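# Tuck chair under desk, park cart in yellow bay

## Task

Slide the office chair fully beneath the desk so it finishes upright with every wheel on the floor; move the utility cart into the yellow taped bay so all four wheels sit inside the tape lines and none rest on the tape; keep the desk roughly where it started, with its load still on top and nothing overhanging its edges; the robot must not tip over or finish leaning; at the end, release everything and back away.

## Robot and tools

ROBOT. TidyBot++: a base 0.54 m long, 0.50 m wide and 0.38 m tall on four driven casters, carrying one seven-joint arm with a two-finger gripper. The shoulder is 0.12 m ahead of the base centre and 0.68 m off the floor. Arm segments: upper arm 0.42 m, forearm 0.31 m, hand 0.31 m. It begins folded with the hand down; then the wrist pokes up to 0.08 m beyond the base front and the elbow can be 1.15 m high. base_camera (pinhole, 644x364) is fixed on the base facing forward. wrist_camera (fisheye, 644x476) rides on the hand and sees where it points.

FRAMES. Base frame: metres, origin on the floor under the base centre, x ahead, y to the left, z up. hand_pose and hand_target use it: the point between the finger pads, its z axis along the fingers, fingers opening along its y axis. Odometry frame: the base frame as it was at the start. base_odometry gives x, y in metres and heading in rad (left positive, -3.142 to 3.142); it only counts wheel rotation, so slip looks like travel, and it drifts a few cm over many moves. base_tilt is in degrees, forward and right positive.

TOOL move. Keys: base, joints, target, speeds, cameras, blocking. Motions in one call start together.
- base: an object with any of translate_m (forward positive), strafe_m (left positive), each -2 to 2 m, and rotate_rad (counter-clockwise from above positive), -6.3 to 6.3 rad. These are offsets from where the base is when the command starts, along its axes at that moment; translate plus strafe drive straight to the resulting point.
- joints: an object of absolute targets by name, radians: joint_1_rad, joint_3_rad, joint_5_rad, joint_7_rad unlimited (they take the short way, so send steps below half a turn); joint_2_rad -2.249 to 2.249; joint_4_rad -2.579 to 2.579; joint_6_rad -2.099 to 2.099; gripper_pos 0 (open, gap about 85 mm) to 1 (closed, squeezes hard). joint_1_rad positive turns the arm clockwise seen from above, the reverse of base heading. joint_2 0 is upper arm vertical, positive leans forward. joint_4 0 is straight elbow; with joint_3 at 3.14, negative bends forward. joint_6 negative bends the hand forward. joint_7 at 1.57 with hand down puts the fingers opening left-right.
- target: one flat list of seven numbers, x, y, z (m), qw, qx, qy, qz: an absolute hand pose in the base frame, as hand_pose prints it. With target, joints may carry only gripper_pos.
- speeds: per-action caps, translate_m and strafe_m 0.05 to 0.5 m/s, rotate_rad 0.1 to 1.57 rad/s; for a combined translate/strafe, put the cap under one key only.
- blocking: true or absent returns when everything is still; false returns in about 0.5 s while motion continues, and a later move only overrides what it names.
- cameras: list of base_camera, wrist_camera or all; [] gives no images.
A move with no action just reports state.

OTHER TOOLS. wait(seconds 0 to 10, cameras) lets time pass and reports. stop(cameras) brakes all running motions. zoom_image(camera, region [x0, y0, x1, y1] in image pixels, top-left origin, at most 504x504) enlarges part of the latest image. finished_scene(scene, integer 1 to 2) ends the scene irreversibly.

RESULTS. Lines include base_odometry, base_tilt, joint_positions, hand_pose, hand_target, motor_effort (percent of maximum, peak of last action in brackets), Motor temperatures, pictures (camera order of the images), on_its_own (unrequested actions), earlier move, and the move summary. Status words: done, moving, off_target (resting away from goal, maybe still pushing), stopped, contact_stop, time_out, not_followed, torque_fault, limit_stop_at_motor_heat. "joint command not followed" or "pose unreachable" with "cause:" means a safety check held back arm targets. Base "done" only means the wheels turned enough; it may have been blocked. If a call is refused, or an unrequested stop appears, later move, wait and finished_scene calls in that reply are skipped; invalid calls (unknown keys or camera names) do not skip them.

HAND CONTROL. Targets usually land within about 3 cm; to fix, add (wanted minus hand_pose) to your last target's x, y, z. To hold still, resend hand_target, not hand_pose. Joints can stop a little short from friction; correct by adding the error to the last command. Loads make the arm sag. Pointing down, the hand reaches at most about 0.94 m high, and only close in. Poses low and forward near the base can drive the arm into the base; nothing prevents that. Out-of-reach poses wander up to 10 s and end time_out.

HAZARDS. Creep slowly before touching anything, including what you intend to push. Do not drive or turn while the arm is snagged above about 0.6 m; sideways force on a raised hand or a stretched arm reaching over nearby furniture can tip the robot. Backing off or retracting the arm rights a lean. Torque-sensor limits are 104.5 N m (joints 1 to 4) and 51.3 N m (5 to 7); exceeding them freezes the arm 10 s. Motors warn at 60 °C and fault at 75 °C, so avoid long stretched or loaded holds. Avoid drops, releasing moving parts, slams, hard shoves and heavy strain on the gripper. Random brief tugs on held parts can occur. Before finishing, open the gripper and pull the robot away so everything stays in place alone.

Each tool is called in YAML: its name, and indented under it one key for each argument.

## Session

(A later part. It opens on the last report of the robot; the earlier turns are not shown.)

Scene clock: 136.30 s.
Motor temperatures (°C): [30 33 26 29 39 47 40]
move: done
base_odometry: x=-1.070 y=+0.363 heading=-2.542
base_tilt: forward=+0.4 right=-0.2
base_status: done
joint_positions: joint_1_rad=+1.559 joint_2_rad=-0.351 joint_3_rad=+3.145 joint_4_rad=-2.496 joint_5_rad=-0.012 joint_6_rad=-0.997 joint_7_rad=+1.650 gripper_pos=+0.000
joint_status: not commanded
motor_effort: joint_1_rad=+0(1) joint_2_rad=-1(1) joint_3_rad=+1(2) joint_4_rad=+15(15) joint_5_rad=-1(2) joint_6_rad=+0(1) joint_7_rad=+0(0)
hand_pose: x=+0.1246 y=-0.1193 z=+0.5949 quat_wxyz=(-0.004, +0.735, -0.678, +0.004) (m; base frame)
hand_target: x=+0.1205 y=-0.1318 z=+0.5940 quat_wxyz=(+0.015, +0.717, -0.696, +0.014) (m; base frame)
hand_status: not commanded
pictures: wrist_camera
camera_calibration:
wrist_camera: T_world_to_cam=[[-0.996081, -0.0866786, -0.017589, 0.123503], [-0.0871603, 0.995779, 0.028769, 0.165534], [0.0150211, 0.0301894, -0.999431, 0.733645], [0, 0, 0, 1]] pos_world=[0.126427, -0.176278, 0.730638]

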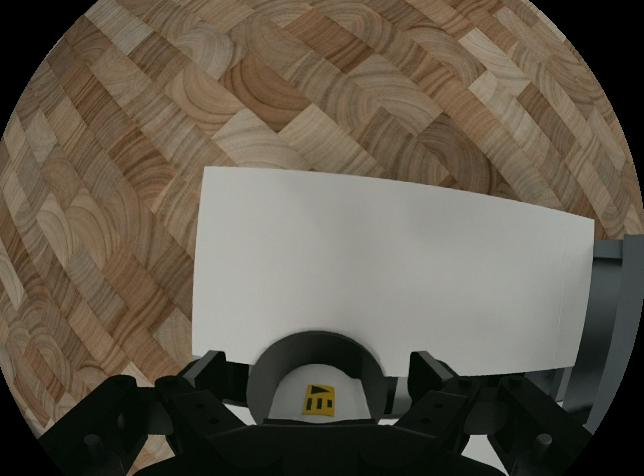

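move:
  base: {"translate_m":-0.9}
  speeds: {"translate_m":0.12}
  cameras: ["wrist_camera"]

move:
  base: {"translate_m":0.3}
  cameras: []

move:
  base: {"rotate_rad":-3.13}
  cameras: ["base_camera"]

Scene clock: 144.43 s.
Motor temperatures (°C): [30 33 26 29 39 47 40]
move: done
base_odometry: x=-0.327 y=+0.870 heading=-2.542
base_tilt: forward=+0.4 right=-0.2
base_status: done
joint_positions: joint_1_rad=+1.559 joint_2_rad=-0.351 joint_3_rad=+3.145 joint_4_rad=-2.496 joint_5_rad=-0.012 joint_6_rad=-0.997 joint_7_rad=+1.650 gripper_pos=+0.000
joint_status: not commanded
motor_effort: joint_1_rad=+0(1) joint_2_rad=-1(2) joint_3_rad=+0(1) joint_4_rad=+15(15) joint_5_rad=-1(2) joint_6_rad=+0(1) joint_7_rad=+0(1)
hand_pose: x=+0.1246 y=-0.1193 z=+0.5949 quat_wxyz=(-0.004, +0.735, -0.678, +0.004) (m; base frame)
hand_target: x=+0.1205 y=-0.1318 z=+0.5940 quat_wxyz=(+0.015, +0.717, -0.696, +0.014) (m; base frame)
hand_status: not commanded
pictures: wrist_camera
camera_calibration:
wrist_camera: T_world_to_cam=[[-0.99612, -0.0862338, -0.0175689, 0.123501], [-0.0867151, 0.995818, 0.0287713, 0.165479], [0.0150144, 0.0301831, -0.999432, 0.733646], [0, 0, 0, 1]] pos_world=[0.126356, -0.17628, 0.730638]

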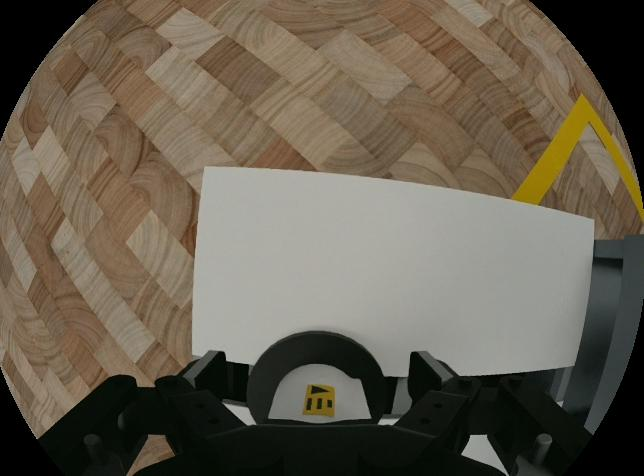

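Scene clock: 146.33 s.
Motor temperatures (°C): [30 33 26 29 39 47 40]
move: done
base_odometry: x=-0.574 y=+0.701 heading=-2.541
base_tilt: forward=+0.4 right=-0.2
base_status: done
joint_positions: joint_1_rad=+1.559 joint_2_rad=-0.351 joint_3_rad=+3.145 joint_4_rad=-2.496 joint_5_rad=-0.012 joint_6_rad=-0.997 joint_7_rad=+1.650 gripper_pos=+0.000
joint_status: not commanded
motor_effort: joint_1_rad=+0(1) joint_2_rad=-1(2) joint_3_rad=+0(2) joint_4_rad=+15(15) joint_5_rad=-2(2) joint_6_rad=+0(1) joint_7_rad=+0(0)
hand_pose: x=+0.1246 y=-0.1193 z=+0.5949 quat_wxyz=(-0.004, +0.735, -0.678, +0.004) (m; base frame)
hand_target: x=+0.1205 y=-0.1318 z=+0.5940 quat_wxyz=(+0.015, +0.717, -0.696, +0.014) (m; base frame)
hand_status: not commanded
pictures: none
No camera images: "cameras" was empty.

Scene clock: 149.63 s.
Motor temperatures (°C): [30 33 26 29 39 47 40]
move: done
base_odometry: x=-0.574 y=+0.701 heading=+0.613
base_tilt: forward=+0.4 right=-0.2
base_status: done
joint_positions: joint_1_rad=+1.559 joint_2_rad=-0.351 joint_3_rad=+3.145 joint_4_rad=-2.496 joint_5_rad=-0.012 joint_6_rad=-0.997 joint_7_rad=+1.650 gripper_pos=+0.000
joint_status: not commanded
motor_effort: joint_1_rad=+0(1) joint_2_rad=-1(2) joint_3_rad=+0(1) joint_4_rad=+15(16) joint_5_rad=-1(2) joint_6_rad=+0(1) joint_7_rad=+0(0)
hand_pose: x=+0.1246 y=-0.1193 z=+0.5949 quat_wxyz=(-0.004, +0.735, -0.678, +0.004) (m; base frame)
hand_target: x=+0.1205 y=-0.1318 z=+0.5940 quat_wxyz=(+0.015, +0.717, -0.696, +0.014) (m; base frame)
hand_status: not commanded
pictures: base_camera

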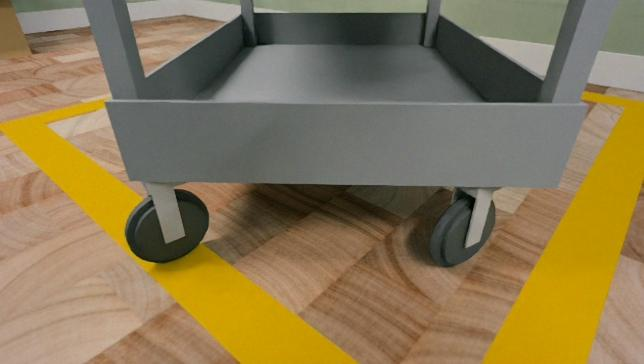

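move:
  base: {"rotate_rad":3.13}
  cameras: []

move:
  base: {"translate_m":-0.25}
  speeds: {"translate_m":0.2}
  cameras: []

move:
  base: {"translate_m":-0.3}
  speeds: {"translate_m":0.06}
  cameras: []

move:
  base: {"translate_m":0.5}
  cameras: []

move:
  base: {"rotate_rad":-3.13}
  cameras: ["base_camera"]

Scene clock: 153.27 s.
Motor temperatures (°C): [30 33 26 29 39 47 40]
move: done
base_odometry: x=-0.574 y=+0.701 heading=-2.541
base_tilt: forward=+0.4 right=-0.2
base_status: done
joint_positions: joint_1_rad=+1.560 joint_2_rad=-0.351 joint_3_rad=+3.145 joint_4_rad=-2.496 joint_5_rad=-0.012 joint_6_rad=-0.997 joint_7_rad=+1.650 gripper_pos=+0.000
joint_status: not commanded
motor_effort: joint_1_rad=+0(1) joint_2_rad=-1(2) joint_3_rad=+1(1) joint_4_rad=+14(15) joint_5_rad=-1(2) joint_6_rad=+0(1) joint_7_rad=+0(0)
hand_pose: x=+0.1245 y=-0.1193 z=+0.5949 quat_wxyz=(-0.004, +0.735, -0.678, +0.004) (m; base frame)
hand_target: x=+0.1205 y=-0.1318 z=+0.5940 quat_wxyz=(+0.015, +0.717, -0.696, +0.014) (m; base frame)
hand_status: not commanded
pictures: none
No camera images: "cameras" was empty.

Scene clock: 155.23 s.
Motor temperatures (°C): [30 33 26 29 39 47 40]
move: done
base_odometry: x=-0.368 y=+0.842 heading=-2.540
base_tilt: forward=+0.4 right=-0.2
base_status: done
joint_positions: joint_1_rad=+1.560 joint_2_rad=-0.351 joint_3_rad=+3.145 joint_4_rad=-2.496 joint_5_rad=-0.012 joint_6_rad=-0.997 joint_7_rad=+1.650 gripper_pos=+0.000
joint_status: not commanded
motor_effort: joint_1_rad=+0(1) joint_2_rad=-1(1) joint_3_rad=+1(2) joint_4_rad=+14(15) joint_5_rad=-1(2) joint_6_rad=+0(1) joint_7_rad=+0(0)
hand_pose: x=+0.1245 y=-0.1193 z=+0.5949 quat_wxyz=(-0.004, +0.735, -0.678, +0.004) (m; base frame)
hand_target: x=+0.1205 y=-0.1318 z=+0.5940 quat_wxyz=(+0.015, +0.717, -0.696, +0.014) (m; base frame)
hand_status: not commanded
pictures: none
No camera images: "cameras" was empty.

Scene clock: 160.70 s.
Motor temperatures (°C): [30 33 26 29 39 47 40]
move: done
base_odometry: x=-0.121 y=+1.012 heading=-2.539
base_tilt: forward=+0.4 right=-0.2
base_status: done
joint_positions: joint_1_rad=+1.560 joint_2_rad=-0.351 joint_3_rad=+3.145 joint_4_rad=-2.496 joint_5_rad=-0.012 joint_6_rad=-0.997 joint_7_rad=+1.650 gripper_pos=+0.000
joint_status: not commanded
motor_effort: joint_1_rad=+0(1) joint_2_rad=-1(2) joint_3_rad=+0(1) joint_4_rad=+15(15) joint_5_rad=-1(2) joint_6_rad=+0(1) joint_7_rad=+0(1)
hand_pose: x=+0.1245 y=-0.1194 z=+0.5949 quat_wxyz=(-0.004, +0.735, -0.678, +0.004) (m; base frame)
hand_target: x=+0.1205 y=-0.1318 z=+0.5940 quat_wxyz=(+0.015, +0.717, -0.696, +0.014) (m; base frame)
hand_status: not commanded
pictures: none
No camera images: "cameras" was empty.

Scene clock: 163.03 s.
Motor temperatures (°C): [30 33 26 29 39 47 40]
move: done
base_odometry: x=-0.533 y=+0.729 heading=-2.539
base_tilt: forward=+0.4 right=-0.2
base_status: done
joint_positions: joint_1_rad=+1.560 joint_2_rad=-0.351 joint_3_rad=+3.145 joint_4_rad=-2.496 joint_5_rad=-0.012 joint_6_rad=-0.997 joint_7_rad=+1.650 gripper_pos=+0.000
joint_status: not commanded
motor_effort: joint_1_rad=+0(1) joint_2_rad=-1(2) joint_3_rad=+0(1) joint_4_rad=+15(15) joint_5_rad=-1(2) joint_6_rad=+0(1) joint_7_rad=+0(0)
hand_pose: x=+0.1245 y=-0.1194 z=+0.5949 quat_wxyz=(-0.004, +0.735, -0.678, +0.004) (m; base frame)
hand_target: x=+0.1205 y=-0.1318 z=+0.5940 quat_wxyz=(+0.015, +0.717, -0.696, +0.014) (m; base frame)
hand_status: not commanded
pictures: none
No camera images: "cameras" was empty.

Scene clock: 166.33 s.
Motor temperatures (°C): [30 33 26 29 39 47 40]
move: done
base_odometry: x=-0.533 y=+0.729 heading=+0.615
base_tilt: forward=+0.4 right=-0.2
base_status: done
joint_positions: joint_1_rad=+1.560 joint_2_rad=-0.351 joint_3_rad=+3.145 joint_4_rad=-2.496 joint_5_rad=-0.012 joint_6_rad=-0.997 joint_7_rad=+1.650 gripper_pos=+0.000
joint_status: not commanded
motor_effort: joint_1_rad=+0(1) joint_2_rad=-1(2) joint_3_rad=+0(1) joint_4_rad=+14(15) joint_5_rad=-2(2) joint_6_rad=+0(1) joint_7_rad=+0(0)
hand_pose: x=+0.1245 y=-0.1194 z=+0.5949 quat_wxyz=(-0.004, +0.735, -0.678, +0.004) (m; base frame)
hand_target: x=+0.1205 y=-0.1318 z=+0.5940 quat_wxyz=(+0.015, +0.717, -0.696, +0.014) (m; base frame)
hand_status: not commanded
pictures: base_camera

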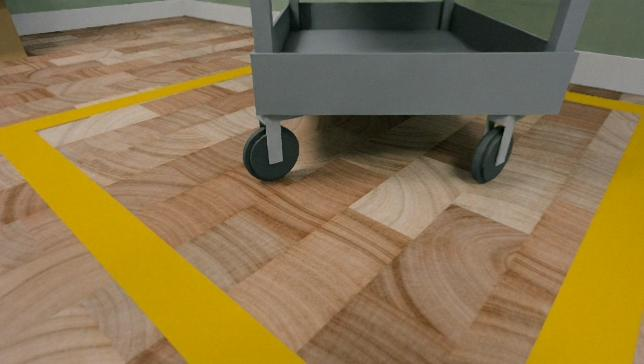

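move:
  base: {"rotate_rad":-2.45}
  cameras: ["base_camera"]

Scene clock: 169.30 s.
Motor temperatures (°C): [30 33 26 29 39 47 40]
move: done
base_odometry: x=-0.533 y=+0.729 heading=-1.835
base_tilt: forward=+0.4 right=-0.2
base_status: done
joint_positions: joint_1_rad=+1.560 joint_2_rad=-0.351 joint_3_rad=+3.145 joint_4_rad=-2.496 joint_5_rad=-0.012 joint_6_rad=-0.997 joint_7_rad=+1.650 gripper_pos=+0.000
joint_status: not commanded
motor_effort: joint_1_rad=+0(1) joint_2_rad=-1(2) joint_3_rad=+0(1) joint_4_rad=+15(16) joint_5_rad=-1(2) joint_6_rad=+0(1) joint_7_rad=+0(0)
hand_pose: x=+0.1245 y=-0.1194 z=+0.5949 quat_wxyz=(-0.004, +0.735, -0.678, +0.004) (m; base frame)
hand_target: x=+0.1205 y=-0.1318 z=+0.5940 quat_wxyz=(+0.015, +0.717, -0.696, +0.014) (m; base frame)
hand_status: not commanded
pictures: base_camera

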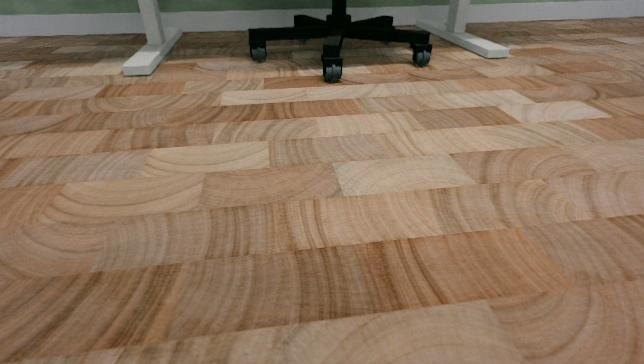

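Good.

finished_scene:
  scene: 2

The scene is finished: the task was done.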